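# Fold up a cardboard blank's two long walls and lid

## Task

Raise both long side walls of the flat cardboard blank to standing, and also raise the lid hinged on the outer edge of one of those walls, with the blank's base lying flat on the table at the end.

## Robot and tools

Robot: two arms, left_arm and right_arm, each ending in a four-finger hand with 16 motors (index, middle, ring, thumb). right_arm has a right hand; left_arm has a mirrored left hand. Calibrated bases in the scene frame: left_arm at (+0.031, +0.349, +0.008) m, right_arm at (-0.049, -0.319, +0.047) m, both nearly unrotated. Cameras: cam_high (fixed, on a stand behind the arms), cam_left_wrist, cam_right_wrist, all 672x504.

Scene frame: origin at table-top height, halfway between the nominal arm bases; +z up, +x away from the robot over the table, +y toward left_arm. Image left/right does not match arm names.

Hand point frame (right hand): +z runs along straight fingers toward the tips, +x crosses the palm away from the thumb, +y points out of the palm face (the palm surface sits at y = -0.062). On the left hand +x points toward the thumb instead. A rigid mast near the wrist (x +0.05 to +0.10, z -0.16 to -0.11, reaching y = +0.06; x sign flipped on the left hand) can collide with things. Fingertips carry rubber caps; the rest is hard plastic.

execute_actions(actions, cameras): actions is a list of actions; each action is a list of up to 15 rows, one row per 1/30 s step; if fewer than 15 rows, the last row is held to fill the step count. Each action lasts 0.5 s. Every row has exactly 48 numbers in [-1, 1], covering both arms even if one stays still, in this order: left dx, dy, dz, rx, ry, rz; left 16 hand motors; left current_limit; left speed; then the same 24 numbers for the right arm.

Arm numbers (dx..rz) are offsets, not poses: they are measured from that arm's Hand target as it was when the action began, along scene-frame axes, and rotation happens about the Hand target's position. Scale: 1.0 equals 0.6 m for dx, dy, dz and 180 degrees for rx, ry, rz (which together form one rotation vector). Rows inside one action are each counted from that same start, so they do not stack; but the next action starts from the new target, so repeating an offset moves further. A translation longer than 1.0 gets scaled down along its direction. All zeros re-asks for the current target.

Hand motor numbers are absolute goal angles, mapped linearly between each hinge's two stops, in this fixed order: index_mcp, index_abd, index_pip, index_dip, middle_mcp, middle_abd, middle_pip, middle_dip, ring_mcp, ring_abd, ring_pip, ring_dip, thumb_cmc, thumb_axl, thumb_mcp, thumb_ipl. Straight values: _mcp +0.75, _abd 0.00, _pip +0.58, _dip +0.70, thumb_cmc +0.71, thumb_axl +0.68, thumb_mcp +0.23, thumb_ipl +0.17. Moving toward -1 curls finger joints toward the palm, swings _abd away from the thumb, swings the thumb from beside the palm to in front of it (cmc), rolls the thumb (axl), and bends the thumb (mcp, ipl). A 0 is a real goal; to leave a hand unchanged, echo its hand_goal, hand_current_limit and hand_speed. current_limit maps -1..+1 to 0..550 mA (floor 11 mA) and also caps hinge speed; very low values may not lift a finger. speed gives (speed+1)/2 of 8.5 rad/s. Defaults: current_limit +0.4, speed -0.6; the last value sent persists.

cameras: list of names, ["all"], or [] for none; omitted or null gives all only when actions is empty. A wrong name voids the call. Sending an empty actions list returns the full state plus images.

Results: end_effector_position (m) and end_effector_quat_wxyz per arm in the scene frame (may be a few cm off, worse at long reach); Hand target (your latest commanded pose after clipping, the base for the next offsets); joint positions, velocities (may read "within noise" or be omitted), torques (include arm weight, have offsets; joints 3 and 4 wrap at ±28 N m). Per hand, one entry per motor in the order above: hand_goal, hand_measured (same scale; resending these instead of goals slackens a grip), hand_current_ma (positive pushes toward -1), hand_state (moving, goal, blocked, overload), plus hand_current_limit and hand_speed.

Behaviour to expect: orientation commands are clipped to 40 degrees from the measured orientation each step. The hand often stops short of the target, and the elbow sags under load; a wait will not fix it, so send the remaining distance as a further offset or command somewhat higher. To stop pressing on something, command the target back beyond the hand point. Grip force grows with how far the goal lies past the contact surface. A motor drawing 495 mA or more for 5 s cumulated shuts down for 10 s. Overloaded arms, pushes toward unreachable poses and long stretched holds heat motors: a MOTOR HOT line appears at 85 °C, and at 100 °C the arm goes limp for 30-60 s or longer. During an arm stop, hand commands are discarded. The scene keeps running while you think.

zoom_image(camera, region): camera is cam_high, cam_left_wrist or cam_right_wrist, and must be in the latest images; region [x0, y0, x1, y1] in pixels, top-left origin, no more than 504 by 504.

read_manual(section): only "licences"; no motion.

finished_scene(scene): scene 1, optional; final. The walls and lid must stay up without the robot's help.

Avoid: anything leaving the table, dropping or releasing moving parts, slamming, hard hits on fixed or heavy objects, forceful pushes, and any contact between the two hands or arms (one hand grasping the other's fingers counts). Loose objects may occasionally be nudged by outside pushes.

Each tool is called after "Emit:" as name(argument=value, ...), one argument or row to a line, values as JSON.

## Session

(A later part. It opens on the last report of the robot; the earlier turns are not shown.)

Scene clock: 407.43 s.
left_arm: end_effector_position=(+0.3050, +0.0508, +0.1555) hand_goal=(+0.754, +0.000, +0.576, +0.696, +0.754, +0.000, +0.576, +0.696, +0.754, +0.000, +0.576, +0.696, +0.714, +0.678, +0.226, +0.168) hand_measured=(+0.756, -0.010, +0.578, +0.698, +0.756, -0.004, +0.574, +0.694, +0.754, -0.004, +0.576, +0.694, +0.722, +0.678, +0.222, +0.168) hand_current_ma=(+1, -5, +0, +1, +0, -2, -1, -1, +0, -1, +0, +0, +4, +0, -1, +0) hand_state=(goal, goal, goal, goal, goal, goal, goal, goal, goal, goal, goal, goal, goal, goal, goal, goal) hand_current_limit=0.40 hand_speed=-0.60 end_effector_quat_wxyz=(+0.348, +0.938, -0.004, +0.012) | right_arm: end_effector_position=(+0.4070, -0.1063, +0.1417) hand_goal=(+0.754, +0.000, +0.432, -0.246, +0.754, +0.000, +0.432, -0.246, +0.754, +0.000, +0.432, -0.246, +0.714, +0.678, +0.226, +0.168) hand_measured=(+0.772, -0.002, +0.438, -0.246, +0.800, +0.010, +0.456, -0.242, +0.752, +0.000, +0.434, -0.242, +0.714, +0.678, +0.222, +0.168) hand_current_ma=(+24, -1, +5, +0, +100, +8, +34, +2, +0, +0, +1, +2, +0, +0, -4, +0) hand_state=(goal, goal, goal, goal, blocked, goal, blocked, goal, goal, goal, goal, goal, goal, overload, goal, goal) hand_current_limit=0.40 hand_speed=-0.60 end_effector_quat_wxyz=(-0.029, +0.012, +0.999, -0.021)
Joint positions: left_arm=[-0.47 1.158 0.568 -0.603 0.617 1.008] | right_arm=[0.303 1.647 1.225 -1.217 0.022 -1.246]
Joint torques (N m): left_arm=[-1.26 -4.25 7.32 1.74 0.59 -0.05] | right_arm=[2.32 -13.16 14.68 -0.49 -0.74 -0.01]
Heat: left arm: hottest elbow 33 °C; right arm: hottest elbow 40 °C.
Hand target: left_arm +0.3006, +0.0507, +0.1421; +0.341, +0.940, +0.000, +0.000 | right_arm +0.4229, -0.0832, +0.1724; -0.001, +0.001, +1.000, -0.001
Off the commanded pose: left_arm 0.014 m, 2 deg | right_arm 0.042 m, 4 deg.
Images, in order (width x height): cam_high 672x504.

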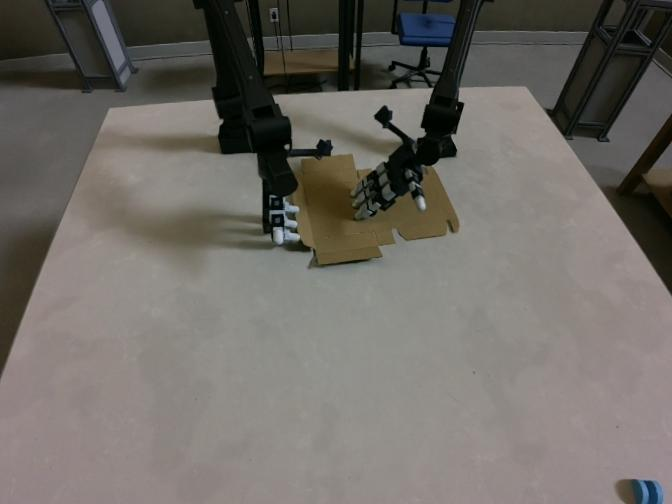

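Emit:
execute_actions(
  actions=[
    [[0,0,0,0,0,0,0.754,0,0.576,0.696,0.754,0,0.576,0.696,0.754,0,0.576,0.696,0.714,0.678,0.226,0.168,0.4,-0.6,0,0.005,0.003,0,0,0,0.753,0,0.431,-0.246,0.753,0,0.431,-0.246,0.95,0,0.431,-0.246,0.714,0.678,0.226,0.168,0.4,-0.6]],
    [[0,0,0,0,0,0,0.754,0,0.576,0.696,0.754,0,0.576,0.696,0.754,0,0.576,0.696,0.714,0.678,0.226,0.168,0.4,-0.6,0,0.02,0.005,0,0,0,0.753,0,0.431,-0.246,0.753,0,0.431,-0.246,0.95,0,0.431,-0.246,0.714,0.678,0.226,0.168,0.4,-0.6]],
    [[0,0,0,0,0,0,0.754,0,0.576,0.696,0.754,0,0.576,0.696,0.754,0,0.576,0.696,0.714,0.678,0.226,0.168,0.4,-0.6,0,0.02,0.005,0,0,0,0.753,0,0.431,-0.246,0.753,0,0.431,-0.246,0.95,0,0.431,-0.246,0.714,0.678,0.226,0.168,0.4,-0.6]],
  ],
  cameras=["cam_high"],
)

Emit:
zoom_image(
  camera="cam_high",
  region=[260, 160, 360, 270],
)

Scene clock: 420.10 s.
left_arm: end_effector_position=(+0.3053, +0.0509, +0.1559) hand_goal=(+0.754, +0.000, +0.576, +0.696, +0.754, +0.000, +0.576, +0.696, +0.754, +0.000, +0.576, +0.696, +0.714, +0.678, +0.226, +0.168) hand_measured=(+0.758, -0.018, +0.582, +0.702, +0.758, -0.004, +0.574, +0.694, +0.756, -0.004, +0.576, +0.694, +0.722, +0.678, +0.222, +0.168) hand_current_ma=(+2, -12, +2, +2, +1, -1, +0, -1, +0, -1, +0, +0, +4, +0, -1, +0) hand_state=(goal, goal, goal, goal, goal, goal, goal, goal, goal, goal, goal, goal, goal, goal, goal, goal) hand_current_limit=0.40 hand_speed=-0.60 end_effector_quat_wxyz=(+0.347, +0.938, -0.005, +0.013) | right_arm: end_effector_position=(+0.4092, -0.0828, +0.1572) hand_goal=(+0.754, +0.000, +0.432, -0.246, +0.754, +0.000, +0.432, -0.246, +0.950, +0.000, +0.432, -0.246, +0.714, +0.678, +0.226, +0.168) hand_measured=(+0.774, -0.002, +0.440, -0.244, +0.822, +0.004, +0.462, -0.246, +0.942, +0.000, +0.434, -0.242, +0.714, +0.678, +0.222, +0.168) hand_current_ma=(+27, -1, +8, +1, +173, +3, +48, +0, -8, +0, +1, +2, +0, +0, -4, +0) hand_state=(goal, goal, goal, goal, blocked, goal, blocked, goal, goal, goal, goal, goal, goal, overload, goal, goal) hand_current_limit=0.40 hand_speed=-0.60 end_effector_quat_wxyz=(-0.022, +0.011, +0.999, -0.022)
Joint positions: left_arm=[-0.47 1.157 0.568 -0.602 0.615 1.008] | right_arm=[0.352 1.647 1.269 -1.25 0.027 -1.198]
Joint torques (N m): left_arm=[-1.2 -3.55 7.06 1.42 0.73 -0.06] | right_arm=[3.14 -12.51 14.75 -0.16 -0.92 0.04]
Heat: left arm: hottest elbow 32 °C; right arm: hottest elbow 41 °C.
Hand target: left_arm +0.3006, +0.0507, +0.1420; +0.341, +0.940, +0.000, +0.000 | right_arm +0.4230, -0.0563, +0.1802; -0.001, +0.001, +1.000, +0.000
Off the commanded pose: left_arm 0.015 m, 2 deg | right_arm 0.038 m, 4 deg.
Images, in order (width x height): cam_high 672x504.

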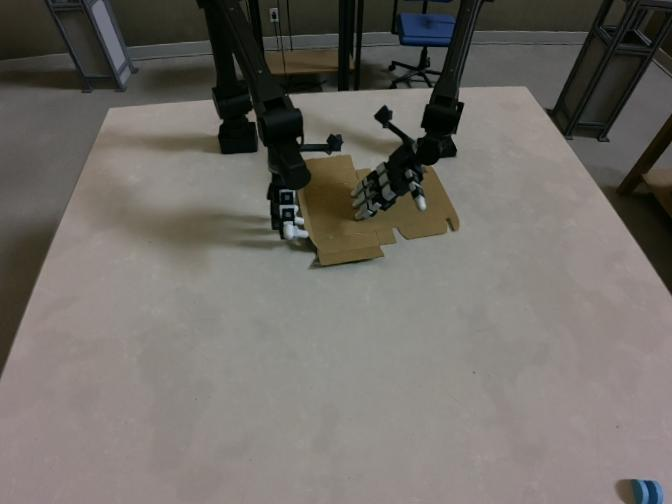

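Scaled by 4.582 from the camera's 672x504 image, which has a finer 960x720 frame.

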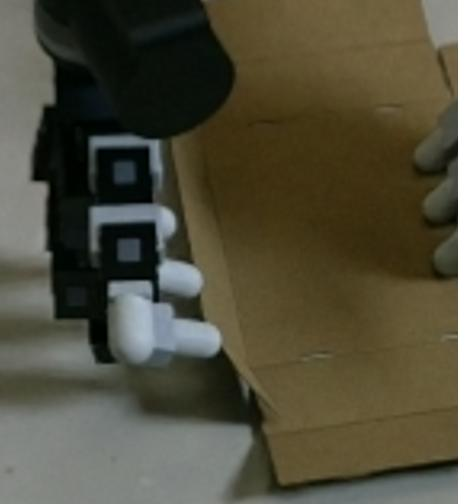

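Emit:
execute_actions(
  actions=[
    [[0,0,0,0,0,0,0.754,0,0.576,0.696,0.754,0,0.576,0.696,0.754,0,0.576,0.696,0.714,0.678,0.226,0.168,0.4,-0.6,0,0.02,-0.008,0,0,0,0.753,0,0.431,-0.246,0.753,0,0.431,-0.246,0.95,0,0.431,-0.246,0.714,0.678,0.226,0.168,0.4,-0.6]],
    [[0,0,0,0,0,0,0.754,0,0.576,0.696,0.754,0,0.576,0.696,0.754,0,0.576,0.696,0.714,0.678,0.226,0.168,0.4,-0.6,0,0.02,-0.01,0,0,0,0.753,0,0.431,-0.246,0.753,0,0.431,-0.246,0.95,0,0.431,-0.246,0.714,0.678,0.226,0.168,0.4,-0.6]],
  ],
  cameras=["cam_high", "cam_left_wrist"],
)

Emit:
zoom_image(
  camera="cam_high",
  region=[260, 160, 360, 270],
)

Scene clock: 429.63 s.
left_arm: end_effector_position=(+0.3056, +0.0511, +0.1561) hand_goal=(+0.754, +0.000, +0.576, +0.696, +0.754, +0.000, +0.576, +0.696, +0.754, +0.000, +0.576, +0.696, +0.714, +0.678, +0.226, +0.168) hand_measured=(+0.760, -0.020, +0.582, +0.702, +0.758, -0.004, +0.574, +0.694, +0.756, -0.004, +0.576, +0.694, +0.722, +0.678, +0.222, +0.168) hand_current_ma=(+3, -15, +3, +3, +1, -1, +0, -1, +1, -1, +0, +0, +4, +0, -1, +0) hand_state=(goal, goal, goal, goal, goal, goal, goal, goal, goal, goal, goal, goal, goal, goal, goal, goal) hand_current_limit=0.40 hand_speed=-0.60 end_effector_quat_wxyz=(+0.347, +0.938, -0.004, +0.014) | right_arm: end_effector_position=(+0.4071, -0.0593, +0.1641) hand_goal=(+0.754, +0.000, +0.432, -0.246, +0.754, +0.000, +0.432, -0.246, +0.950, +0.000, +0.432, -0.246, +0.714, +0.678, +0.226, +0.168) hand_measured=(+0.756, -0.002, +0.436, -0.244, +0.826, +0.002, +0.462, -0.252, +0.942, +0.000, +0.434, -0.242, +0.714, +0.678, +0.222, +0.168) hand_current_ma=(+1, -1, +2, +1, +190, +0, +49, -5, -8, +0, +1, +2, +0, +0, -4, +0) hand_state=(goal, goal, goal, goal, blocked, goal, blocked, goal, goal, goal, goal, goal, goal, overload, goal, goal) hand_current_limit=0.40 hand_speed=-0.60 end_effector_quat_wxyz=(-0.013, +0.008, +1.000, -0.020)
Joint positions: left_arm=[-0.469 1.156 0.568 -0.602 0.615 1.008] | right_arm=[0.401 1.647 1.287 -1.25 0.027 -1.156]
Joint torques (N m): left_arm=[-1.49 -4.01 7.16 1.66 0.74 -0.01] | right_arm=[2.61 -9.93 14.31 0.69 -0.91 0.08]
Heat: left arm: hottest elbow 32 °C; right arm: hottest elbow 41 °C.
Hand target: left_arm +0.3007, +0.0507, +0.1421; +0.341, +0.940, +0.000, +0.000 | right_arm +0.4229, -0.0321, +0.1694; -0.001, +0.001, +1.000, +0.000
Off the commanded pose: left_arm 0.015 m, 2 deg | right_arm 0.032 m, 3 deg.
camera_calibration:
cam_left_wrist: T_world_to_cam=[[-0.762479, 0.486046, -0.427065, 0.236679], [0.446885, 0.872938, 0.195633, -0.251702], [0.467888, -0.0416832, -0.882804, 0.121199], [0, 0, 0, 1]] pos_world=[0.236236, 0.109735, 0.257314]
Images, in order (width x height): cam_high 672x504, cam_left_wrist 672x504.

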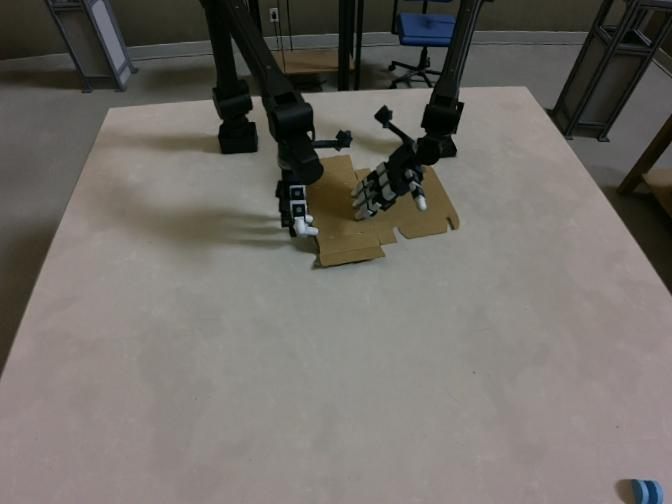

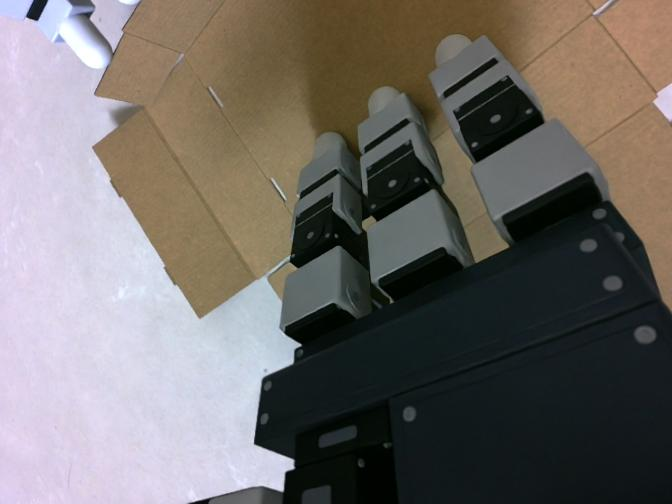

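Scaled by 4.582 from the camera's 672x504 image, which has a finer 960x720 frame.

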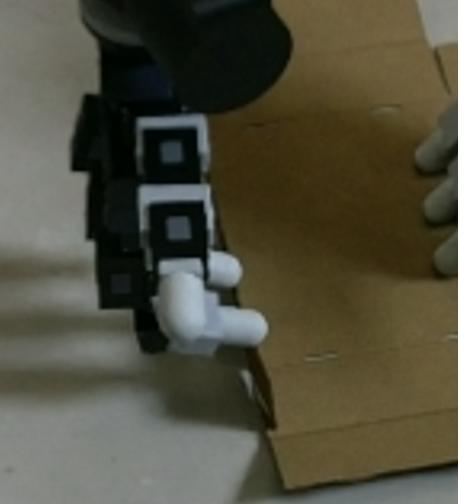

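Emit:
execute_actions(
  actions=[
    [[0,0,0,0,0,0,0.754,0,0.576,0.696,0.754,0,0.576,0.696,0.754,0,0.576,0.696,0.714,0.678,0.226,0.168,0.4,-0.6,0,-0.04,0,0,0,0,0.753,0,0.431,-0.246,0.753,0,0.431,-0.246,0.95,0,0.431,-0.246,0.714,0.678,0.226,0.168,0.4,-0.6]],
    [[0,0,0,0,0,0,0.754,0,0.576,0.696,0.754,0,0.576,0.696,0.754,0,0.576,0.696,0.714,0.678,0.226,0.168,0.4,-0.6,0,-0.06,0,0,0,0,0.753,0,0.431,-0.246,0.753,0,0.431,-0.246,0.95,0,0.431,-0.246,0.714,0.678,0.226,0.168,0.4,-0.6]],
  ],
  cameras=["cam_high"],
)

Emit:
zoom_image(
  camera="cam_high",
  region=[260, 160, 360, 270],
)

Scene clock: 441.33 s.
left_arm: end_effector_position=(+0.3056, +0.0508, +0.1560) hand_goal=(+0.754, +0.000, +0.576, +0.696, +0.754, +0.000, +0.576, +0.696, +0.754, +0.000, +0.576, +0.696, +0.714, +0.678, +0.226, +0.168) hand_measured=(+0.756, -0.012, +0.578, +0.698, +0.756, -0.002, +0.574, +0.694, +0.756, +0.002, +0.576, +0.694, +0.722, +0.678, +0.222, +0.168) hand_current_ma=(+1, -7, +0, +1, +1, -1, +0, -1, +0, +0, +0, +0, +4, +0, -1, +0) hand_state=(goal, goal, goal, goal, goal, goal, goal, goal, goal, goal, goal, goal, goal, goal, goal, goal) hand_current_limit=0.40 hand_speed=-0.60 end_effector_quat_wxyz=(+0.348, +0.937, -0.005, +0.014) | right_arm: end_effector_position=(+0.4230, -0.0921, +0.1647) hand_goal=(+0.754, +0.000, +0.432, -0.246, +0.754, +0.000, +0.432, -0.246, +0.950, +0.000, +0.432, -0.246, +0.714, +0.678, +0.226, +0.168) hand_measured=(+0.754, -0.002, +0.434, -0.244, +0.756, +0.002, +0.436, -0.242, +0.944, +0.000, +0.434, -0.242, +0.714, +0.678, +0.222, +0.168) hand_current_ma=(+0, -1, +1, +1, +1, +1, +3, +2, -5, +0, +1, +2, +0, +0, -4, +0) hand_state=(goal, goal, goal, goal, goal, goal, goal, goal, goal, goal, goal, goal, goal, overload, goal, goal) hand_current_limit=0.40 hand_speed=-0.60 end_effector_quat_wxyz=(-0.008, +0.004, +1.000, -0.004)
Joint positions: left_arm=[-0.47 1.158 0.568 -0.6 0.616 1.008] | right_arm=[0.314 1.647 1.281 -1.224 0.003 -1.252]
Joint torques (N m): left_arm=[-1.9 -4.13 7.28 1.39 0.68 0.02] | right_arm=[0.09 -13.63 9.18 0.36 -0.09 -0.07]
Heat: left arm: hottest elbow 32 °C; right arm: hottest elbow 41 °C.
Hand target: left_arm +0.3006, +0.0507, +0.1421; +0.341, +0.940, +0.000, +0.000 | right_arm +0.4229, -0.0923, +0.1693; -0.001, +0.001, +1.000, +0.000
Off the commanded pose: left_arm 0.015 m, 2 deg | right_arm 0.005 m, 1 deg.
Images, in order (width x height): cam_high 672x504.

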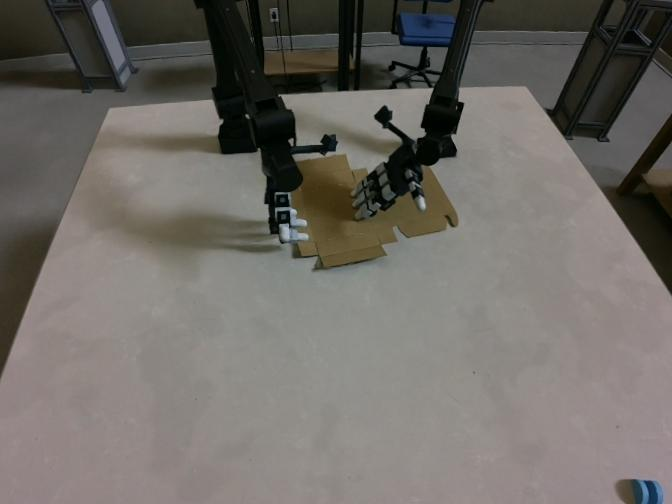

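Scaled by 4.582 from the camera's 672x504 image, which has a finer 960x720 frame.

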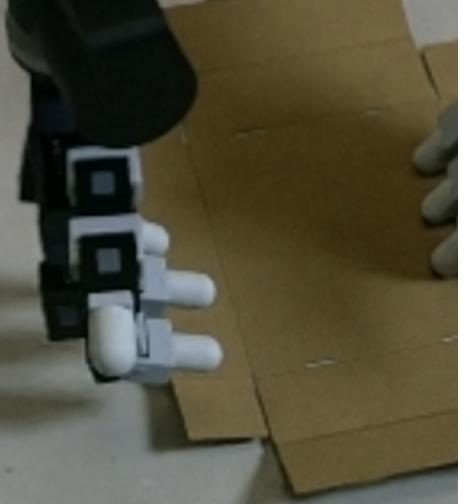

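Emit:
execute_actions(
  actions=[
    [[0,0,0,0,0,0,0.754,0,0.576,0.696,0.754,0,0.576,0.696,0.754,0,0.576,0.696,0.714,0.678,0.226,0.168,0.4,-0.6,0,-0.06,0,0,0,0,0.753,0,0.431,-0.246,0.753,0,0.431,-0.246,0.753,0,0.431,-0.246,0.714,0.678,0.226,0.168,0.4,-0.6]],
    [[0,0,0,0,0,0,0.754,0,0.576,0.696,0.754,0,0.576,0.696,0.754,0,0.576,0.696,0.714,0.678,0.226,0.168,0.4,-0.6,0,-0.06,-0.03,0,0,0,0.753,0,0.431,-0.246,0.753,0,0.431,-0.246,0.753,0,0.431,-0.246,0.714,0.678,0.226,0.168,0.4,-0.6]],
    [[0,0,0,0,0,0,0.754,0,0.576,0.696,0.754,0,0.576,0.696,0.754,0,0.576,0.696,0.714,0.678,0.226,0.168,0.4,-0.6,0,0,-0.05,0,0,0,0.753,0,0.431,-0.246,0.753,0,0.431,-0.246,0.753,0,0.431,-0.246,0.714,0.678,0.226,0.168,0.4,-0.6]],
  ],
  cameras=["cam_high"],
)

Emit:
zoom_image(
  camera="cam_high",
  region=[250, 160, 350, 270],
)

Scene clock: 448.50 s.
left_arm: end_effector_position=(+0.3056, +0.0508, +0.1560) hand_goal=(+0.754, +0.000, +0.576, +0.696, +0.754, +0.000, +0.576, +0.696, +0.754, +0.000, +0.576, +0.696, +0.714, +0.678, +0.226, +0.168) hand_measured=(+0.756, -0.012, +0.578, +0.698, +0.756, -0.002, +0.574, +0.694, +0.756, +0.002, +0.576, +0.694, +0.722, +0.678, +0.222, +0.168) hand_current_ma=(+1, -7, +0, +1, +1, -1, +0, -1, +0, +0, +0, +0, +4, +0, -1, +0) hand_state=(goal, goal, goal, goal, goal, goal, goal, goal, goal, goal, goal, goal, goal, goal, goal, goal) hand_current_limit=0.40 hand_speed=-0.60 end_effector_quat_wxyz=(+0.348, +0.937, -0.005, +0.014) | right_arm: end_effector_position=(+0.4242, -0.1662, +0.1298) hand_goal=(+0.754, +0.000, +0.432, -0.246, +0.754, +0.000, +0.432, -0.246, +0.754, +0.000, +0.432, -0.246, +0.714, +0.678, +0.226, +0.168) hand_measured=(+0.754, -0.002, +0.434, -0.244, +0.754, +0.002, +0.436, -0.242, +0.754, +0.000, +0.434, -0.242, +0.714, +0.678, +0.222, +0.168) hand_current_ma=(+0, -1, +1, +1, +0, +1, +2, +2, +0, +0, +1, +2, +0, +0, -4, +0) hand_state=(goal, goal, goal, goal, goal, goal, goal, goal, goal, goal, goal, goal, goal, overload, goal, goal) hand_current_limit=0.40 hand_speed=-0.60 end_effector_quat_wxyz=(+0.004, +0.007, +1.000, -0.001)
Joint positions: left_arm=[-0.47 1.158 0.568 -0.6 0.616 1.008] | right_arm=[0.157 1.631 1.157 -1.089 0.003 -1.404]
Joint torques (N m): left_arm=[-1.44 -3.96 7.21 1.52 0.67 0] | right_arm=[1.14 -10.23 8.85 0.36 -0.12 -0.08]
Heat: left arm: hottest elbow 32 °C; right arm: hottest elbow 40 °C.
Hand target: left_arm +0.3006, +0.0507, +0.1421; +0.341, +0.940, +0.000, +0.000 | right_arm +0.4230, -0.1642, +0.1215; -0.001, +0.001, +1.000, +0.000
Off the commanded pose: left_arm 0.015 m, 2 deg | right_arm 0.009 m, 1 deg.
Images, in order (width x height): cam_high 672x504.

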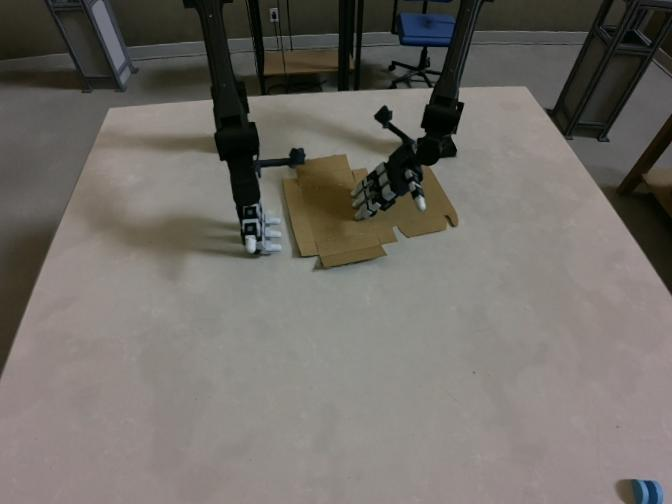

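Scaled by 4.582 from the camera's 672x504 image, which has a finer 960x720 frame.

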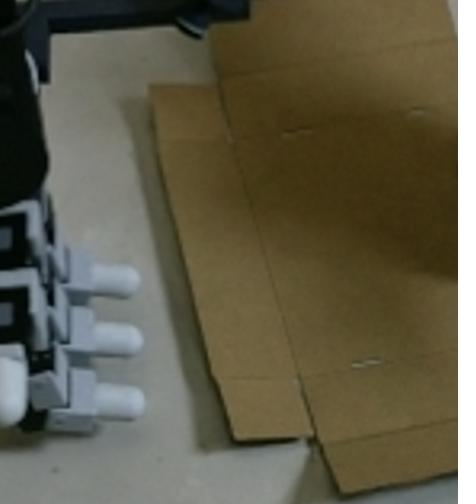

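Emit:
execute_actions(
  actions=[
    [[0,0,0,0,0,0,0.754,0,0.576,0.696,0.754,0,0.576,0.696,0.754,0,0.576,0.696,0.714,0.678,0.226,0.168,0.4,-0.6,-0.08,-0.02,0,0,0,0.02,0.753,0,0.431,-0.246,0.753,0,0.431,-0.246,0.753,0,0.431,-0.246,0.714,0.678,0.226,0.168,0.4,-0.6]],
    [[0,0,0,0,0,0,0.754,0,0.576,0.696,0.754,0,0.576,0.696,0.754,0,0.576,0.696,0.714,0.678,0.226,0.168,0.4,-0.6,-0.07,0,-0.015,0,0,0.02,0.753,0,0.431,-0.246,0.753,0,0.431,-0.246,0.753,0,0.431,-0.246,0.714,0.678,0.226,0.168,0.4,-0.6]],
  ],
  cameras=["cam_high"],
)

Emit:
zoom_image(
  camera="cam_high",
  region=[230, 150, 340, 260],
)

Scene clock: 467.93 s.
left_arm: end_effector_position=(+0.3056, +0.0508, +0.1560) hand_goal=(+0.754, +0.000, +0.576, +0.696, +0.754, +0.000, +0.576, +0.696, +0.754, +0.000, +0.576, +0.696, +0.714, +0.678, +0.226, +0.168) hand_measured=(+0.756, -0.012, +0.578, +0.698, +0.756, -0.002, +0.574, +0.694, +0.756, +0.002, +0.576, +0.694, +0.722, +0.678, +0.222, +0.168) hand_current_ma=(+1, -7, +0, +1, +1, -1, +0, -1, +0, +0, +0, +0, +4, +0, -1, +0) hand_state=(goal, goal, goal, goal, goal, goal, goal, goal, goal, goal, goal, goal, goal, goal, goal, goal) hand_current_limit=0.40 hand_speed=-0.60 end_effector_quat_wxyz=(+0.348, +0.937, -0.005, +0.014) | right_arm: end_effector_position=(+0.3337, -0.1784, +0.1066) hand_goal=(+0.754, +0.000, +0.432, -0.246, +0.754, +0.000, +0.432, -0.246, +0.754, +0.000, +0.432, -0.246, +0.714, +0.678, +0.226, +0.168) hand_measured=(+0.750, +0.000, +0.428, -0.250, +0.754, +0.002, +0.436, -0.242, +0.754, +0.000, +0.434, -0.242, +0.714, +0.678, +0.222, +0.168) hand_current_ma=(-2, +0, -2, -2, +0, +1, +2, +2, +0, +0, +1, +2, +0, +0, -4, +0) hand_state=(goal, goal, goal, goal, goal, goal, goal, goal, goal, goal, goal, goal, goal, overload, goal, goal) hand_current_limit=0.40 hand_speed=-0.60 end_effector_quat_wxyz=(-0.013, -0.055, +0.998, -0.003)
Joint positions: left_arm=[-0.47 1.158 0.568 -0.6 0.616 1.008] | right_arm=[0.151 1.487 0.918 -1.028 0.003 -1.534]
Joint torques (N m): left_arm=[-1.14 -3.72 7.21 1.51 0.69 0] | right_arm=[0.91 -10.75 8.01 0.28 -0.11 -0.14]
Heat: left arm: hottest elbow 32 °C; right arm: hottest elbow 38 °C.
Hand target: left_arm +0.3006, +0.0507, +0.1421; +0.341, +0.940, +0.000, +0.000 | right_arm +0.3329, -0.1762, +0.1123; -0.001, -0.062, +0.998, +0.000
Off the commanded pose: left_arm 0.015 m, 2 deg | right_arm 0.006 m, 2 deg.
Images, in order (width x height): cam_high 672x504.

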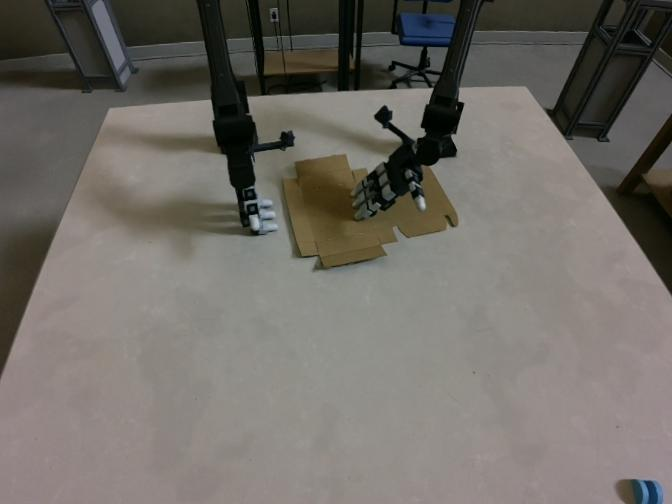

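Scaled by 4.582 from the camera's 672x504 image, which has a finer 960x720 frame.

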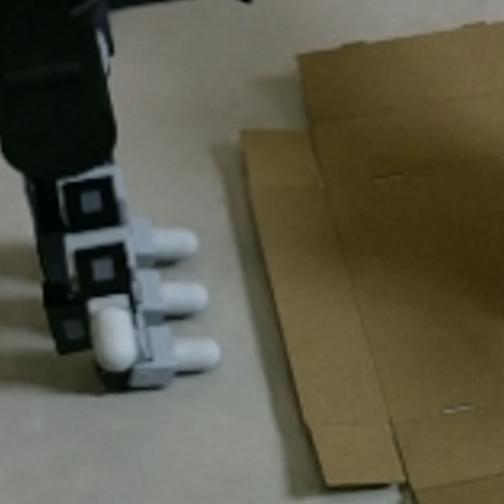

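Emit:
execute_actions(
  actions=[
    [[0,0,0,0,0,0,0.754,0,0.576,0.696,0.754,0,0.576,0.696,0.754,0,0.576,0.696,0.714,0.678,0.226,0.168,0.4,-0.6,0,0.045,0.003,0,0,0,0.753,0,0.431,-0.246,0.753,0,0.431,-0.246,0.753,0,0.431,-0.246,0.714,0.678,0.226,0.168,0.4,-0.6]],
    [[0,0,0,0,0,0,0.754,0,0.576,0.696,0.754,0,0.576,0.696,0.754,0,0.576,0.696,0.714,0.678,0.226,0.168,0.4,-0.6,0,0.04,0,0,0,0,0.753,0,0.431,-0.246,0.753,0,0.431,-0.246,0.753,0,0.431,-0.246,0.714,0.678,0.226,0.168,0.4,-0.6]],
  ],
  cameras=["cam_high"],
)

Emit:
zoom_image(
  camera="cam_high",
  region=[230, 150, 340, 260],
)

Scene clock: 475.23 s.
left_arm: end_effector_position=(+0.3056, +0.0508, +0.1560) hand_goal=(+0.754, +0.000, +0.576, +0.696, +0.754, +0.000, +0.576, +0.696, +0.754, +0.000, +0.576, +0.696, +0.714, +0.678, +0.226, +0.168) hand_measured=(+0.756, -0.012, +0.578, +0.698, +0.756, -0.002, +0.574, +0.694, +0.756, +0.002, +0.576, +0.694, +0.722, +0.678, +0.222, +0.168) hand_current_ma=(+1, -7, +0, +1, +1, -1, +0, -1, +0, +0, +0, +0, +4, +0, -1, +0) hand_state=(goal, goal, goal, goal, goal, goal, goal, goal, goal, goal, goal, goal, goal, goal, goal, goal) hand_current_limit=0.40 hand_speed=-0.60 end_effector_quat_wxyz=(+0.348, +0.937, -0.005, +0.014) | right_arm: end_effector_position=(+0.3233, -0.1352, +0.1063) hand_goal=(+0.754, +0.000, +0.432, -0.246, +0.754, +0.000, +0.432, -0.246, +0.754, +0.000, +0.432, -0.246, +0.714, +0.678, +0.226, +0.168) hand_measured=(+0.764, -0.004, +0.428, -0.256, +0.762, -0.002, +0.434, -0.248, +0.758, -0.002, +0.434, -0.248, +0.714, +0.678, +0.222, +0.168) hand_current_ma=(+10, -3, -2, -11, +7, -1, +1, -1, +2, -1, +1, -1, +0, +0, -4, +0) hand_state=(goal, goal, goal, goal, goal, goal, goal, goal, goal, goal, goal, goal, goal, overload, goal, goal) hand_current_limit=0.40 hand_speed=-0.60 end_effector_quat_wxyz=(-0.011, -0.064, +0.998, -0.008)
Joint positions: left_arm=[-0.47 1.158 0.568 -0.6 0.616 1.008] | right_arm=[0.273 1.485 0.918 -1.028 0.011 -1.43]
Joint torques (N m): left_arm=[-2.73 -4.01 7.34 1.7 0.71 -0.02] | right_arm=[1.61 -9.23 10.93 -0.02 -0.39 0.15]
Heat: left arm: hottest elbow 32 °C; right arm: hottest elbow 37 °C.
Hand target: left_arm +0.3006, +0.0507, +0.1421; +0.341, +0.940, +0.000, +0.000 | right_arm +0.3329, -0.1253, +0.1141; -0.001, -0.062, +0.998, +0.000
Off the commanded pose: left_arm 0.015 m, 2 deg | right_arm 0.016 m, 1 deg.
Images, in order (width x height): cam_high 672x504.

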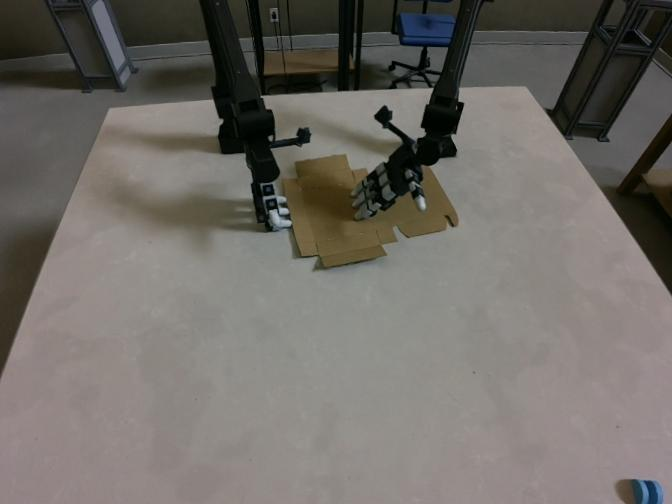

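Scaled by 4.582 from the camera's 672x504 image, which has a finer 960x720 frame.

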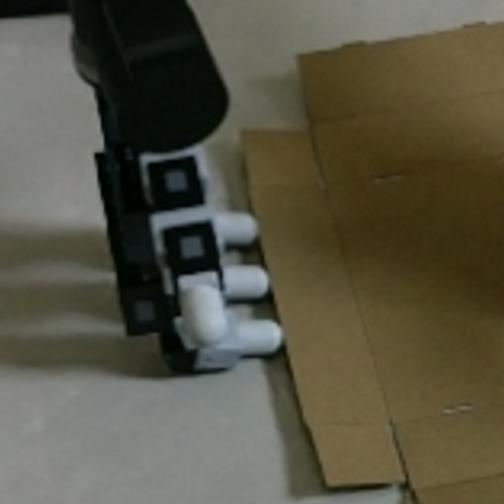

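Emit:
execute_actions(
  actions=[
    [[0,0,0,0,0,0,0.754,0,0.576,0.696,0.754,0,0.576,0.696,0.754,0,0.576,0.696,0.714,0.678,0.226,0.168,0.4,-0.6,0,0.03,0.003,0,0,0,0.753,0,0.431,-0.246,0.753,0,0.431,-0.246,0.753,0,0.431,-0.246,0.714,0.678,0.226,0.168,0.4,-0.6]],
    [[0,0,0,0,0,0,0.754,0,0.576,0.696,0.754,0,0.576,0.696,0.754,0,0.576,0.696,0.714,0.678,0.226,0.168,0.4,-0.6,0,0.02,0.005,0,0,0,0.753,0,0.431,-0.246,0.753,0,0.431,-0.246,0.753,0,0.431,-0.246,0.714,0.678,0.226,0.168,0.4,-0.6]],
  ],
  cameras=["cam_high"],
)

Emit:
zoom_image(
  camera="cam_high",
  region=[230, 150, 340, 260],
)

Scene clock: 480.03 s.
left_arm: end_effector_position=(+0.3056, +0.0508, +0.1563) hand_goal=(+0.754, +0.000, +0.576, +0.696, +0.754, +0.000, +0.576, +0.696, +0.754, +0.000, +0.576, +0.696, +0.714, +0.678, +0.226, +0.168) hand_measured=(+0.762, -0.014, +0.580, +0.698, +0.760, -0.004, +0.578, +0.696, +0.760, +0.000, +0.578, +0.698, +0.722, +0.678, +0.222, +0.168) hand_current_ma=(+5, -8, +2, +1, +4, -1, +1, +0, +2, +0, +1, +1, +4, +0, -1, +0) hand_state=(goal, goal, goal, goal, goal, goal, goal, goal, goal, goal, goal, goal, goal, goal, goal, goal) hand_current_limit=0.40 hand_speed=-0.60 end_effector_quat_wxyz=(+0.348, +0.937, -0.005, +0.014) | right_arm: end_effector_position=(+0.3223, -0.1253, +0.1067) hand_goal=(+0.754, +0.000, +0.432, -0.246, +0.754, +0.000, +0.432, -0.246, +0.754, +0.000, +0.432, -0.246, +0.714, +0.678, +0.226, +0.168) hand_measured=(+0.786, -0.004, +0.438, -0.258, +0.790, -0.002, +0.444, -0.252, +0.792, -0.002, +0.442, -0.258, +0.714, +0.678, +0.222, +0.168) hand_current_ma=(+55, -1, +5, -11, +67, -1, +12, -5, +77, -1, +8, -11, +0, +0, -4, +0) hand_state=(blocked, goal, goal, goal, blocked, goal, goal, goal, blocked, goal, goal, goal, goal, overload, goal, goal) hand_current_limit=0.40 hand_speed=-0.60 end_effector_quat_wxyz=(-0.010, -0.052, +0.998, -0.026)
Joint positions: left_arm=[-0.47 1.157 0.568 -0.6 0.617 1.008] | right_arm=[0.318 1.485 0.928 -1.048 0.046 -1.361]
Joint torques (N m): left_arm=[-1.44 -4.01 7.36 1.52 0.65 -0.05] | right_arm=[3.9 -8.35 12.82 0.01 -1.56 0.13]
Heat: left arm: hottest elbow 32 °C; right arm: hottest elbow 37 °C.
Hand target: left_arm +0.3006, +0.0507, +0.1420; +0.341, +0.940, +0.000, +0.000 | right_arm +0.3329, -0.0952, +0.1189; -0.001, -0.062, +0.998, +0.000
Off the commanded pose: left_arm 0.015 m, 2 deg | right_arm 0.034 m, 3 deg.
Images, in order (width x height): cam_high 672x504.

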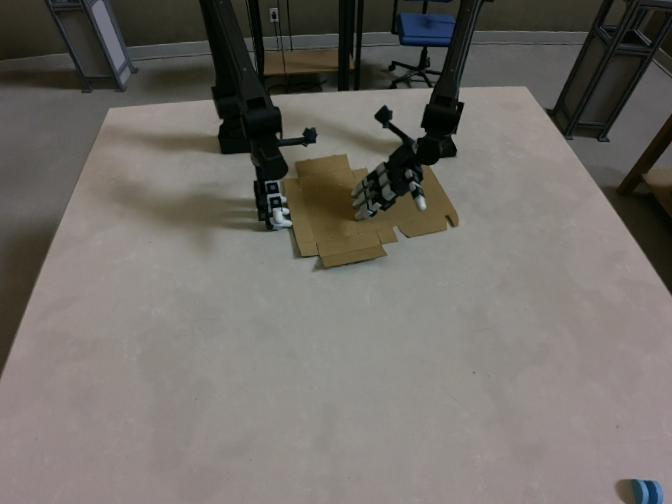

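Scaled by 4.582 from the camera's 672x504 image, which has a finer 960x720 frame.

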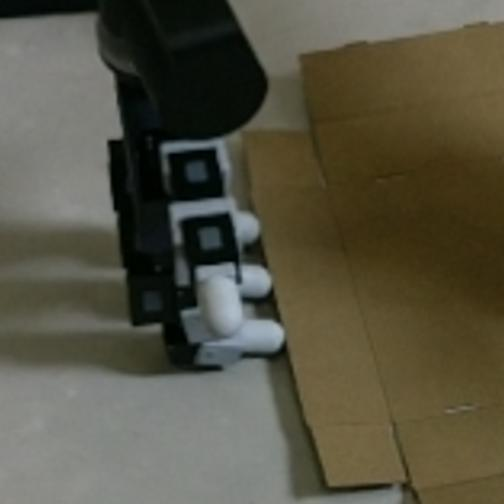

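Emit:
execute_actions(
  actions=[
    [[0,0,0,0,0,0,0.754,0,0.576,0.696,0.754,0,0.576,0.696,0.754,0,0.576,0.696,0.714,0.678,0.226,0.168,0.4,-0.6,0,0,0.015,0,0,0,0.753,0,0.431,-0.246,0.753,0,0.431,-0.246,0.753,0,0.431,-0.246,0.714,0.678,0.226,0.168,0.4,-0.6]],
    [[0,0,0,0,0,0,0.754,0,0.576,0.696,0.754,0,0.576,0.696,0.754,0,0.576,0.696,0.714,0.678,0.226,0.168,0.4,-0.6,0,0,0.015,0,0,0,0.753,0,0.431,-0.246,0.753,0,0.431,-0.246,0.753,0,0.431,-0.246,0.714,0.678,0.226,0.168,0.4,-0.6]],
    [[0,0,0,0,0,0,0.754,0,0.576,0.696,0.754,0,0.576,0.696,0.754,0,0.576,0.696,0.714,0.678,0.226,0.168,0.4,-0.6,0,0.005,0.015,0,0,0,0.753,0,0.431,-0.246,0.753,0,0.431,-0.246,0.753,0,0.431,-0.246,0.714,0.678,0.226,0.168,0.4,-0.6]],
  ],
  cameras=["cam_high"],
)

Emit:
zoom_image(
  camera="cam_high",
  region=[230, 150, 340, 260],
)

Scene clock: 489.57 s.
left_arm: end_effector_position=(+0.3055, +0.0508, +0.1564) hand_goal=(+0.754, +0.000, +0.576, +0.696, +0.754, +0.000, +0.576, +0.696, +0.754, +0.000, +0.576, +0.696, +0.714, +0.678, +0.226, +0.168) hand_measured=(+0.762, -0.014, +0.580, +0.698, +0.762, -0.004, +0.578, +0.696, +0.760, +0.000, +0.580, +0.700, +0.722, +0.678, +0.222, +0.168) hand_current_ma=(+5, -8, +2, +1, +4, -1, +1, +0, +3, +0, +2, +2, +4, +0, -1, +0) hand_state=(goal, goal, goal, goal, goal, goal, goal, goal, goal, goal, goal, goal, goal, goal, goal, goal) hand_current_limit=0.40 hand_speed=-0.60 end_effector_quat_wxyz=(+0.349, +0.937, -0.005, +0.013) | right_arm: end_effector_position=(+0.3218, -0.1205, +0.1204) hand_goal=(+0.754, +0.000, +0.432, -0.246, +0.754, +0.000, +0.432, -0.246, +0.754, +0.000, +0.432, -0.246, +0.714, +0.678, +0.226, +0.168) hand_measured=(+0.786, +0.000, +0.442, -0.256, +0.790, +0.002, +0.450, -0.244, +0.794, +0.004, +0.452, -0.238, +0.714, +0.678, +0.222, +0.168) hand_current_ma=(+58, +0, +10, -8, +69, +1, +23, +0, +78, +2, +25, +6, +0, +0, -4, +0) hand_state=(blocked, goal, goal, goal, blocked, goal, goal, goal, blocked, goal, goal, goal, goal, overload, goal, goal) hand_current_limit=0.40 hand_speed=-0.60 end_effector_quat_wxyz=(-0.022, -0.047, +0.998, -0.029)
Joint positions: left_arm=[-0.47 1.157 0.568 -0.6 0.617 1.008] | right_arm=[0.33 1.479 0.965 -1.115 0.043 -1.336]
Joint torques (N m): left_arm=[-2.32 -3.9 7.15 1.57 0.6 0.01] | right_arm=[3.08 -10.11 13.46 -0.32 -1.47 -0.01]
Heat: left arm: hottest elbow 32 °C; right arm: hottest elbow 37 °C.
Hand target: left_arm +0.3006, +0.0507, +0.1420; +0.341, +0.940, +0.000, +0.000 | right_arm +0.3329, -0.0922, +0.1459; -0.001, -0.062, +0.998, +0.000
Off the commanded pose: left_arm 0.015 m, 2 deg | right_arm 0.040 m, 4 deg.
Images, in order (width x height): cam_high 672x504.

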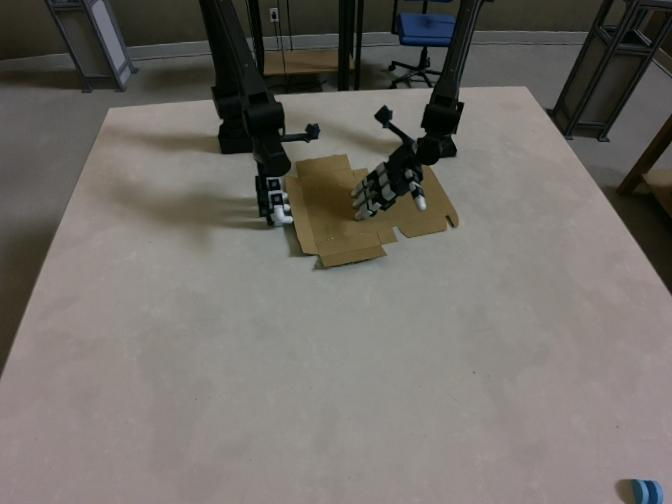

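Scaled by 4.582 from the camera's 672x504 image, which has a finer 960x720 frame.

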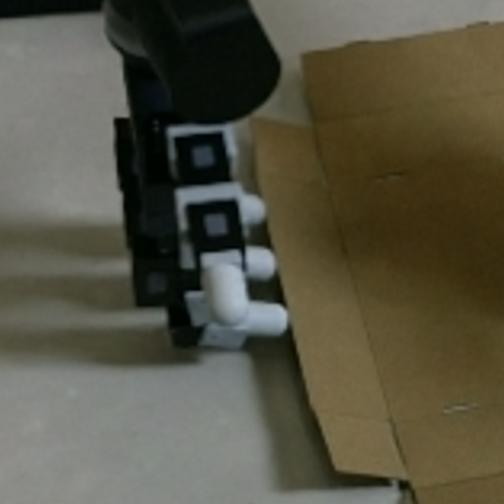

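Emit:
execute_actions(
  actions=[
    [[0,0,0,0,0,0,0.754,0,0.576,0.696,0.754,0,0.576,0.696,0.754,0,0.576,0.696,0.714,0.678,0.226,0.168,0.4,-0.6,0,0.012,0.018,0,0,0,0.753,0,0.431,-0.246,0.753,0,0.431,-0.246,0.753,0,0.431,-0.246,0.714,0.678,0.226,0.168,0.4,-0.6]],
    [[0,0,0,0,0,0,0.754,0,0.576,0.696,0.754,0,0.576,0.696,0.754,0,0.576,0.696,0.714,0.678,0.226,0.168,0.4,-0.6,0,0.018,0.015,0,0,0,0.753,0,0.431,-0.246,0.753,0,0.431,-0.246,0.753,0,0.431,-0.246,0.714,0.678,0.226,0.168,0.4,-0.6]],
    [[0,0,0,0,0,0,0.754,0,0.576,0.696,0.754,0,0.576,0.696,0.754,0,0.576,0.696,0.714,0.678,0.226,0.168,0.4,-0.6,0,0.02,0.005,0,0,0,0.753,0,0.431,-0.246,0.753,0,0.431,-0.246,0.753,0,0.431,-0.246,0.714,0.678,0.226,0.168,0.4,-0.6]],
  ],
  cameras=["cam_high"],
)

Emit:
zoom_image(
  camera="cam_high",
  region=[230, 150, 340, 260],
)

Scene clock: 499.07 s.
left_arm: end_effector_position=(+0.3055, +0.0508, +0.1564) hand_goal=(+0.754, +0.000, +0.576, +0.696, +0.754, +0.000, +0.576, +0.696, +0.754, +0.000, +0.576, +0.696, +0.714, +0.678, +0.226, +0.168) hand_measured=(+0.762, -0.014, +0.580, +0.698, +0.762, -0.004, +0.578, +0.696, +0.760, +0.000, +0.580, +0.700, +0.722, +0.678, +0.222, +0.168) hand_current_ma=(+5, -8, +2, +1, +4, -1, +1, +0, +3, +0, +2, +2, +4, +0, -1, +0) hand_state=(goal, goal, goal, goal, goal, goal, goal, goal, goal, goal, goal, goal, goal, goal, goal, goal) hand_current_limit=0.40 hand_speed=-0.60 end_effector_quat_wxyz=(+0.349, +0.937, -0.005, +0.013) | right_arm: end_effector_position=(+0.3162, -0.0849, +0.1493) hand_goal=(+0.754, +0.000, +0.432, -0.246, +0.754, +0.000, +0.432, -0.246, +0.754, +0.000, +0.432, -0.246, +0.714, +0.678, +0.226, +0.168) hand_measured=(+0.788, -0.004, +0.438, -0.258, +0.790, -0.002, +0.438, -0.252, +0.778, -0.002, +0.444, -0.246, +0.714, +0.678, +0.222, +0.168) hand_current_ma=(+63, -2, +5, -14, +65, -1, +4, -5, +38, -1, +12, +0, +0, +0, -4, +0) hand_state=(blocked, goal, goal, goal, blocked, goal, goal, goal, blocked, goal, goal, goal, goal, overload, goal, goal) hand_current_limit=0.40 hand_speed=-0.60 end_effector_quat_wxyz=(-0.022, -0.059, +0.998, -0.021)
Joint positions: left_arm=[-0.47 1.157 0.568 -0.6 0.617 1.008] | right_arm=[0.412 1.464 1.03 -1.192 0.024 -1.278]
Joint torques (N m): left_arm=[-1.49 -3.96 7.15 1.4 0.66 -0.05] | right_arm=[2.2 -8.76 14.34 0.08 -0.84 0.1]
Heat: left arm: hottest elbow 32 °C; right arm: hottest elbow 37 °C.
Hand target: left_arm +0.3006, +0.0507, +0.1420; +0.341, +0.940, +0.000, +0.000 | right_arm +0.3329, -0.0623, +0.1688; -0.001, -0.062, +0.998, +0.000
Off the commanded pose: left_arm 0.015 m, 2 deg | right_arm 0.034 m, 3 deg.
Images, in order (width x height): cam_high 672x504.

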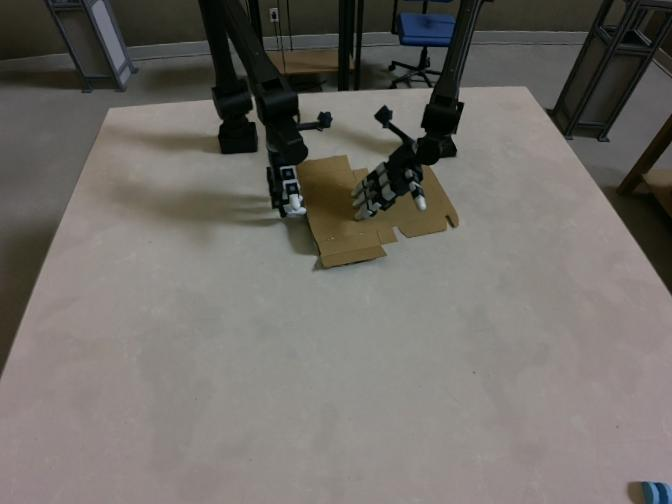

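Scaled by 4.582 from the camera's 672x504 image, which has a finer 960x720 frame.

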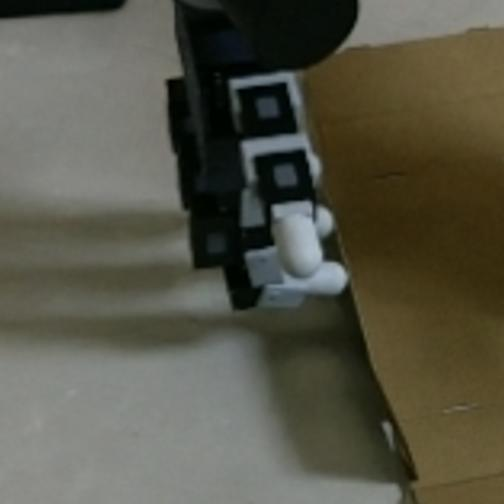

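Emit:
execute_actions(
  actions=[
    [[0,0,0,0,0,0,0.754,0,0.576,0.696,0.754,0,0.576,0.696,0.754,0,0.576,0.696,0.714,0.678,0.226,0.168,0.4,-0.6,0,0.008,-0.03,0,0,0,0.753,0,0.431,-0.246,0.753,0,0.431,-0.246,0.753,0,0.431,-0.246,0.714,0.678,0.226,0.168,0.4,-0.6]],
    [[0,0,0,0,0,0,0.754,0,0.576,0.696,0.754,0,0.576,0.696,0.754,0,0.576,0.696,0.714,0.678,0.226,0.168,0.4,-0.6,0,0.01,-0.025,0,0,0,0.753,0,0.431,-0.246,0.753,0,0.431,-0.246,0.753,0,0.431,-0.246,0.714,0.678,0.226,0.168,0.4,-0.6]],
    [[0,0,0,0,0,0,0.754,0,0.576,0.696,0.754,0,0.576,0.696,0.754,0,0.576,0.696,0.714,0.678,0.226,0.168,0.4,-0.6,0,0.02,-0.005,0,0,0,0.753,0,0.431,-0.246,0.753,0,0.431,-0.246,0.753,0,0.431,-0.246,0.714,0.678,0.226,0.168,0.4,-0.6]],
  ],
  cameras=["cam_high", "cam_left_wrist"],
)

Emit:
zoom_image(
  camera="cam_high",
  region=[250, 150, 360, 270],
)

Scene clock: 508.33 s.
left_arm: end_effector_position=(+0.3062, +0.0509, +0.1563) hand_goal=(+0.754, +0.000, +0.576, +0.696, +0.754, +0.000, +0.576, +0.696, +0.754, +0.000, +0.576, +0.696, +0.714, +0.678, +0.226, +0.168) hand_measured=(+0.762, -0.012, +0.582, +0.700, +0.760, -0.002, +0.578, +0.696, +0.756, +0.000, +0.576, +0.698, +0.722, +0.678, +0.222, +0.168) hand_current_ma=(+5, -7, +3, +2, +3, -1, +0, +0, +1, +0, +0, +0, +4, +0, -1, +0) hand_state=(goal, goal, goal, goal, goal, goal, goal, goal, goal, goal, goal, goal, goal, goal, goal, goal) hand_current_limit=0.40 hand_speed=-0.60 end_effector_quat_wxyz=(+0.348, +0.937, -0.004, +0.015) | right_arm: end_effector_position=(+0.3180, -0.0543, +0.1364) hand_goal=(+0.754, +0.000, +0.432, -0.246, +0.754, +0.000, +0.432, -0.246, +0.754, +0.000, +0.432, -0.246, +0.714, +0.678, +0.226, +0.168) hand_measured=(+0.764, -0.034, +0.416, -0.274, +0.752, -0.014, +0.422, -0.256, +0.756, -0.004, +0.430, -0.248, +0.714, +0.678, +0.222, +0.168) hand_current_ma=(+9, -48, -19, -41, +0, -12, -10, -10, +1, -1, -1, -1, +0, +0, -4, +0) hand_state=(goal, blocked, goal, blocked, goal, goal, goal, goal, goal, goal, goal, goal, goal, overload, goal, goal) hand_current_limit=0.40 hand_speed=-0.60 end_effector_quat_wxyz=(-0.011, -0.065, +0.998, -0.009)
Joint positions: left_arm=[-0.47 1.157 0.568 -0.598 0.614 1.007] | right_arm=[0.472 1.504 1.03 -1.125 0.007 -1.232]
Joint torques (N m): left_arm=[-1.96 -4.19 7.38 1.26 0.76 0.02] | right_arm=[1.44 -7.12 11.71 1.25 -0.25 0.14]
Heat: left arm: hottest elbow 32 °C; right arm: hottest elbow 37 °C.
Hand target: left_arm +0.3006, +0.0507, +0.1420; +0.341, +0.940, +0.000, +0.000 | right_arm +0.3329, -0.0395, +0.1327; -0.001, -0.062, +0.998, -0.001
Off the commanded pose: left_arm 0.015 m, 2 deg | right_arm 0.021 m, 2 deg.
camera_calibration:
cam_left_wrist: T_world_to_cam=[[-0.761965, 0.48482, -0.42937, 0.237617], [0.445453, 0.873606, 0.195919, -0.25136], [0.470086, -0.0419805, -0.881622, 0.120163], [0, 0, 0, 1]] pos_world=[0.236538, 0.109433, 0.25721]
Images, in order (width x height): cam_high 672x504, cam_left_wrist 672x504.

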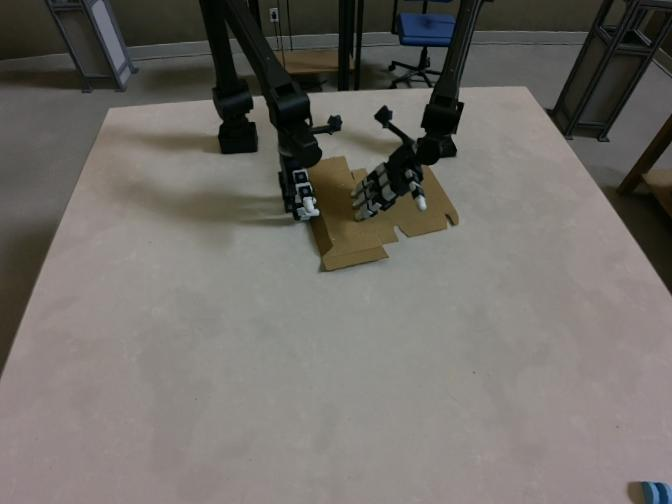

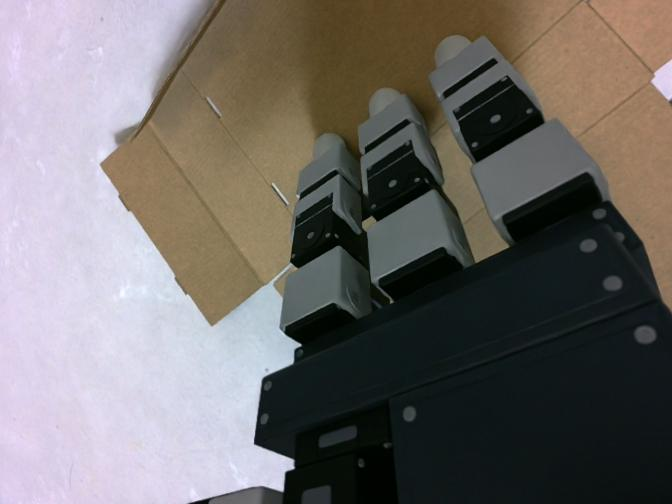

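Scaled by 4.200 from the camera's 672x504 image, which has a finer 960x720 frame.

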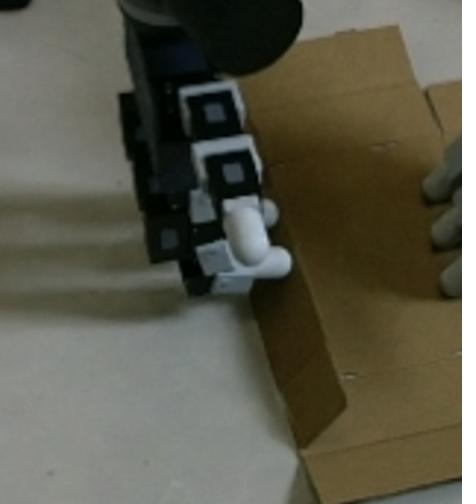

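Emit:
execute_actions(
  actions=[
    [[0,0,0,0,0,0,0.754,0,0.576,0.696,0.754,0,0.576,0.696,0.754,0,0.576,0.696,0.714,0.678,0.226,0.168,0.4,-0.6,0,-0.04,0,0,0,0,0.753,0,0.431,-0.246,0.753,0,0.431,-0.246,0.753,0,0.431,-0.246,0.714,0.678,0.226,0.168,0.4,-0.6]],
    [[0,0,0,0,0,0,0.754,0,0.576,0.696,0.754,0,0.576,0.696,0.754,0,0.576,0.696,0.714,0.678,0.226,0.168,0.4,-0.6,0,-0.07,0,0,0,0,0.753,0,0.431,-0.246,0.753,0,0.431,-0.246,0.753,0,0.431,-0.246,0.714,0.678,0.226,0.168,0.4,-0.6]],
    [[0,0,0,0,0,0,0.754,0,0.576,0.696,0.754,0,0.576,0.696,0.754,0,0.576,0.696,0.714,0.678,0.226,0.168,0.4,-0.6,0,-0.07,0,0,0,0,0.753,0,0.431,-0.246,0.753,0,0.431,-0.246,0.753,0,0.431,-0.246,0.714,0.678,0.226,0.168,0.4,-0.6]],
  ],
  cameras=["cam_high", "cam_left_wrist"],
)

Emit:
zoom_image(
  camera="cam_high",
  region=[250, 150, 360, 270],
)

Scene clock: 517.53 s.
left_arm: end_effector_position=(+0.3064, +0.0507, +0.1562) hand_goal=(+0.754, +0.000, +0.576, +0.696, +0.754, +0.000, +0.576, +0.696, +0.754, +0.000, +0.576, +0.696, +0.714, +0.678, +0.226, +0.168) hand_measured=(+0.760, +0.002, +0.578, +0.698, +0.758, +0.000, +0.576, +0.696, +0.756, +0.002, +0.576, +0.696, +0.722, +0.678, +0.222, +0.168) hand_current_ma=(+3, +0, +1, +1, +1, +0, +0, +0, +0, +0, +0, +0, +4, +0, -1, +0) hand_state=(goal, goal, goal, goal, goal, goal, goal, goal, goal, goal, goal, goal, goal, goal, goal, goal) hand_current_limit=0.40 hand_speed=-0.60 end_effector_quat_wxyz=(+0.348, +0.937, -0.004, +0.015) | right_arm: end_effector_position=(+0.3324, -0.1482, +0.1252) hand_goal=(+0.754, +0.000, +0.432, -0.246, +0.754, +0.000, +0.432, -0.246, +0.754, +0.000, +0.432, -0.246, +0.714, +0.678, +0.226, +0.168) hand_measured=(+0.752, -0.004, +0.430, -0.248, +0.752, -0.002, +0.430, -0.248, +0.756, -0.002, +0.432, -0.248, +0.714, +0.678, +0.222, +0.168) hand_current_ma=(-1, -1, -1, -1, -1, -1, -1, -1, +1, -1, +0, -1, +0, +0, -4, +0) hand_state=(goal, goal, goal, goal, goal, goal, goal, goal, goal, goal, goal, goal, goal, overload, goal, goal) hand_current_limit=0.40 hand_speed=-0.60 end_effector_quat_wxyz=(-0.013, -0.057, +0.998, -0.004)
Joint positions: left_arm=[-0.47 1.158 0.568 -0.596 0.615 1.007] | right_arm=[0.231 1.471 0.959 -1.086 0.004 -1.458]
Joint torques (N m): left_arm=[-1.14 -3.72 6.99 1.29 0.76 -0.02] | right_arm=[0.38 -10.75 8.58 0.16 -0.11 -0.1]
Heat: left arm: hottest elbow 32 °C; right arm: hottest elbow 37 °C.
Hand target: left_arm +0.3006, +0.0507, +0.1420; +0.341, +0.940, +0.000, +0.000 | right_arm +0.3329, -0.1475, +0.1328; -0.001, -0.062, +0.998, -0.001
Off the commanded pose: left_arm 0.015 m, 2 deg | right_arm 0.008 m, 2 deg.
camera_calibration:
cam_left_wrist: T_world_to_cam=[[-0.761671, 0.484625, -0.43011, 0.237883], [0.445427, 0.873685, 0.195626, -0.251244], [0.470586, -0.0425803, -0.881326, 0.119982], [0, 0, 0, 1]] pos_world=[0.236638, 0.109333, 0.257209]
Images, in order (width x height): cam_high 672x504, cam_left_wrist 672x504.

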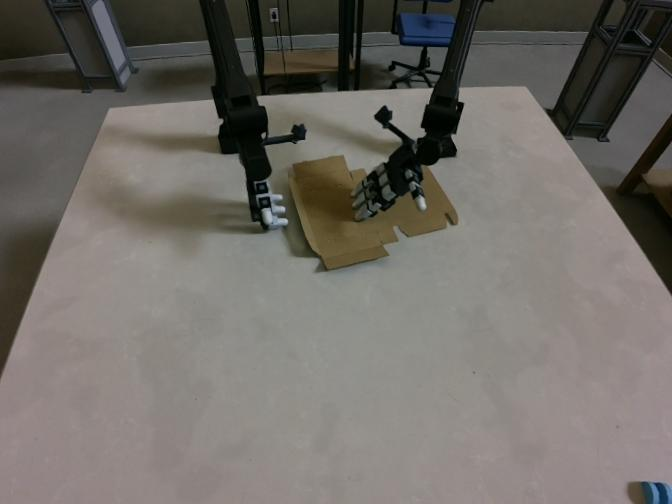

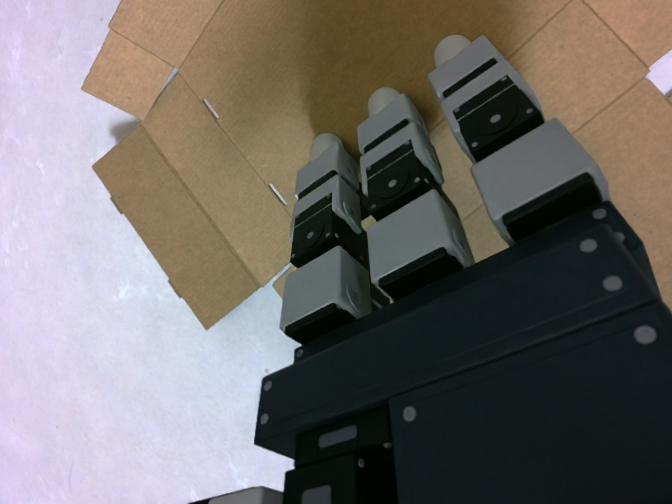

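Scaled by 4.200 from the camera's 672x504 image, which has a finer 960x720 frame.

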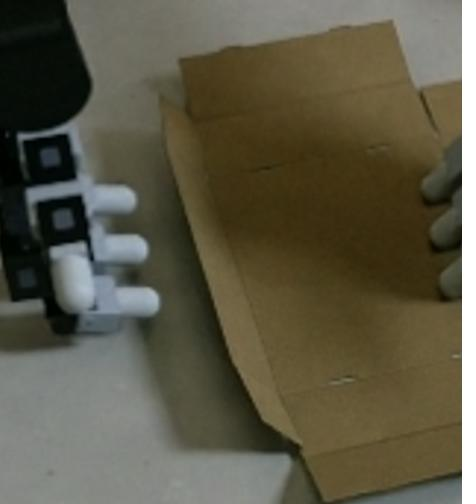

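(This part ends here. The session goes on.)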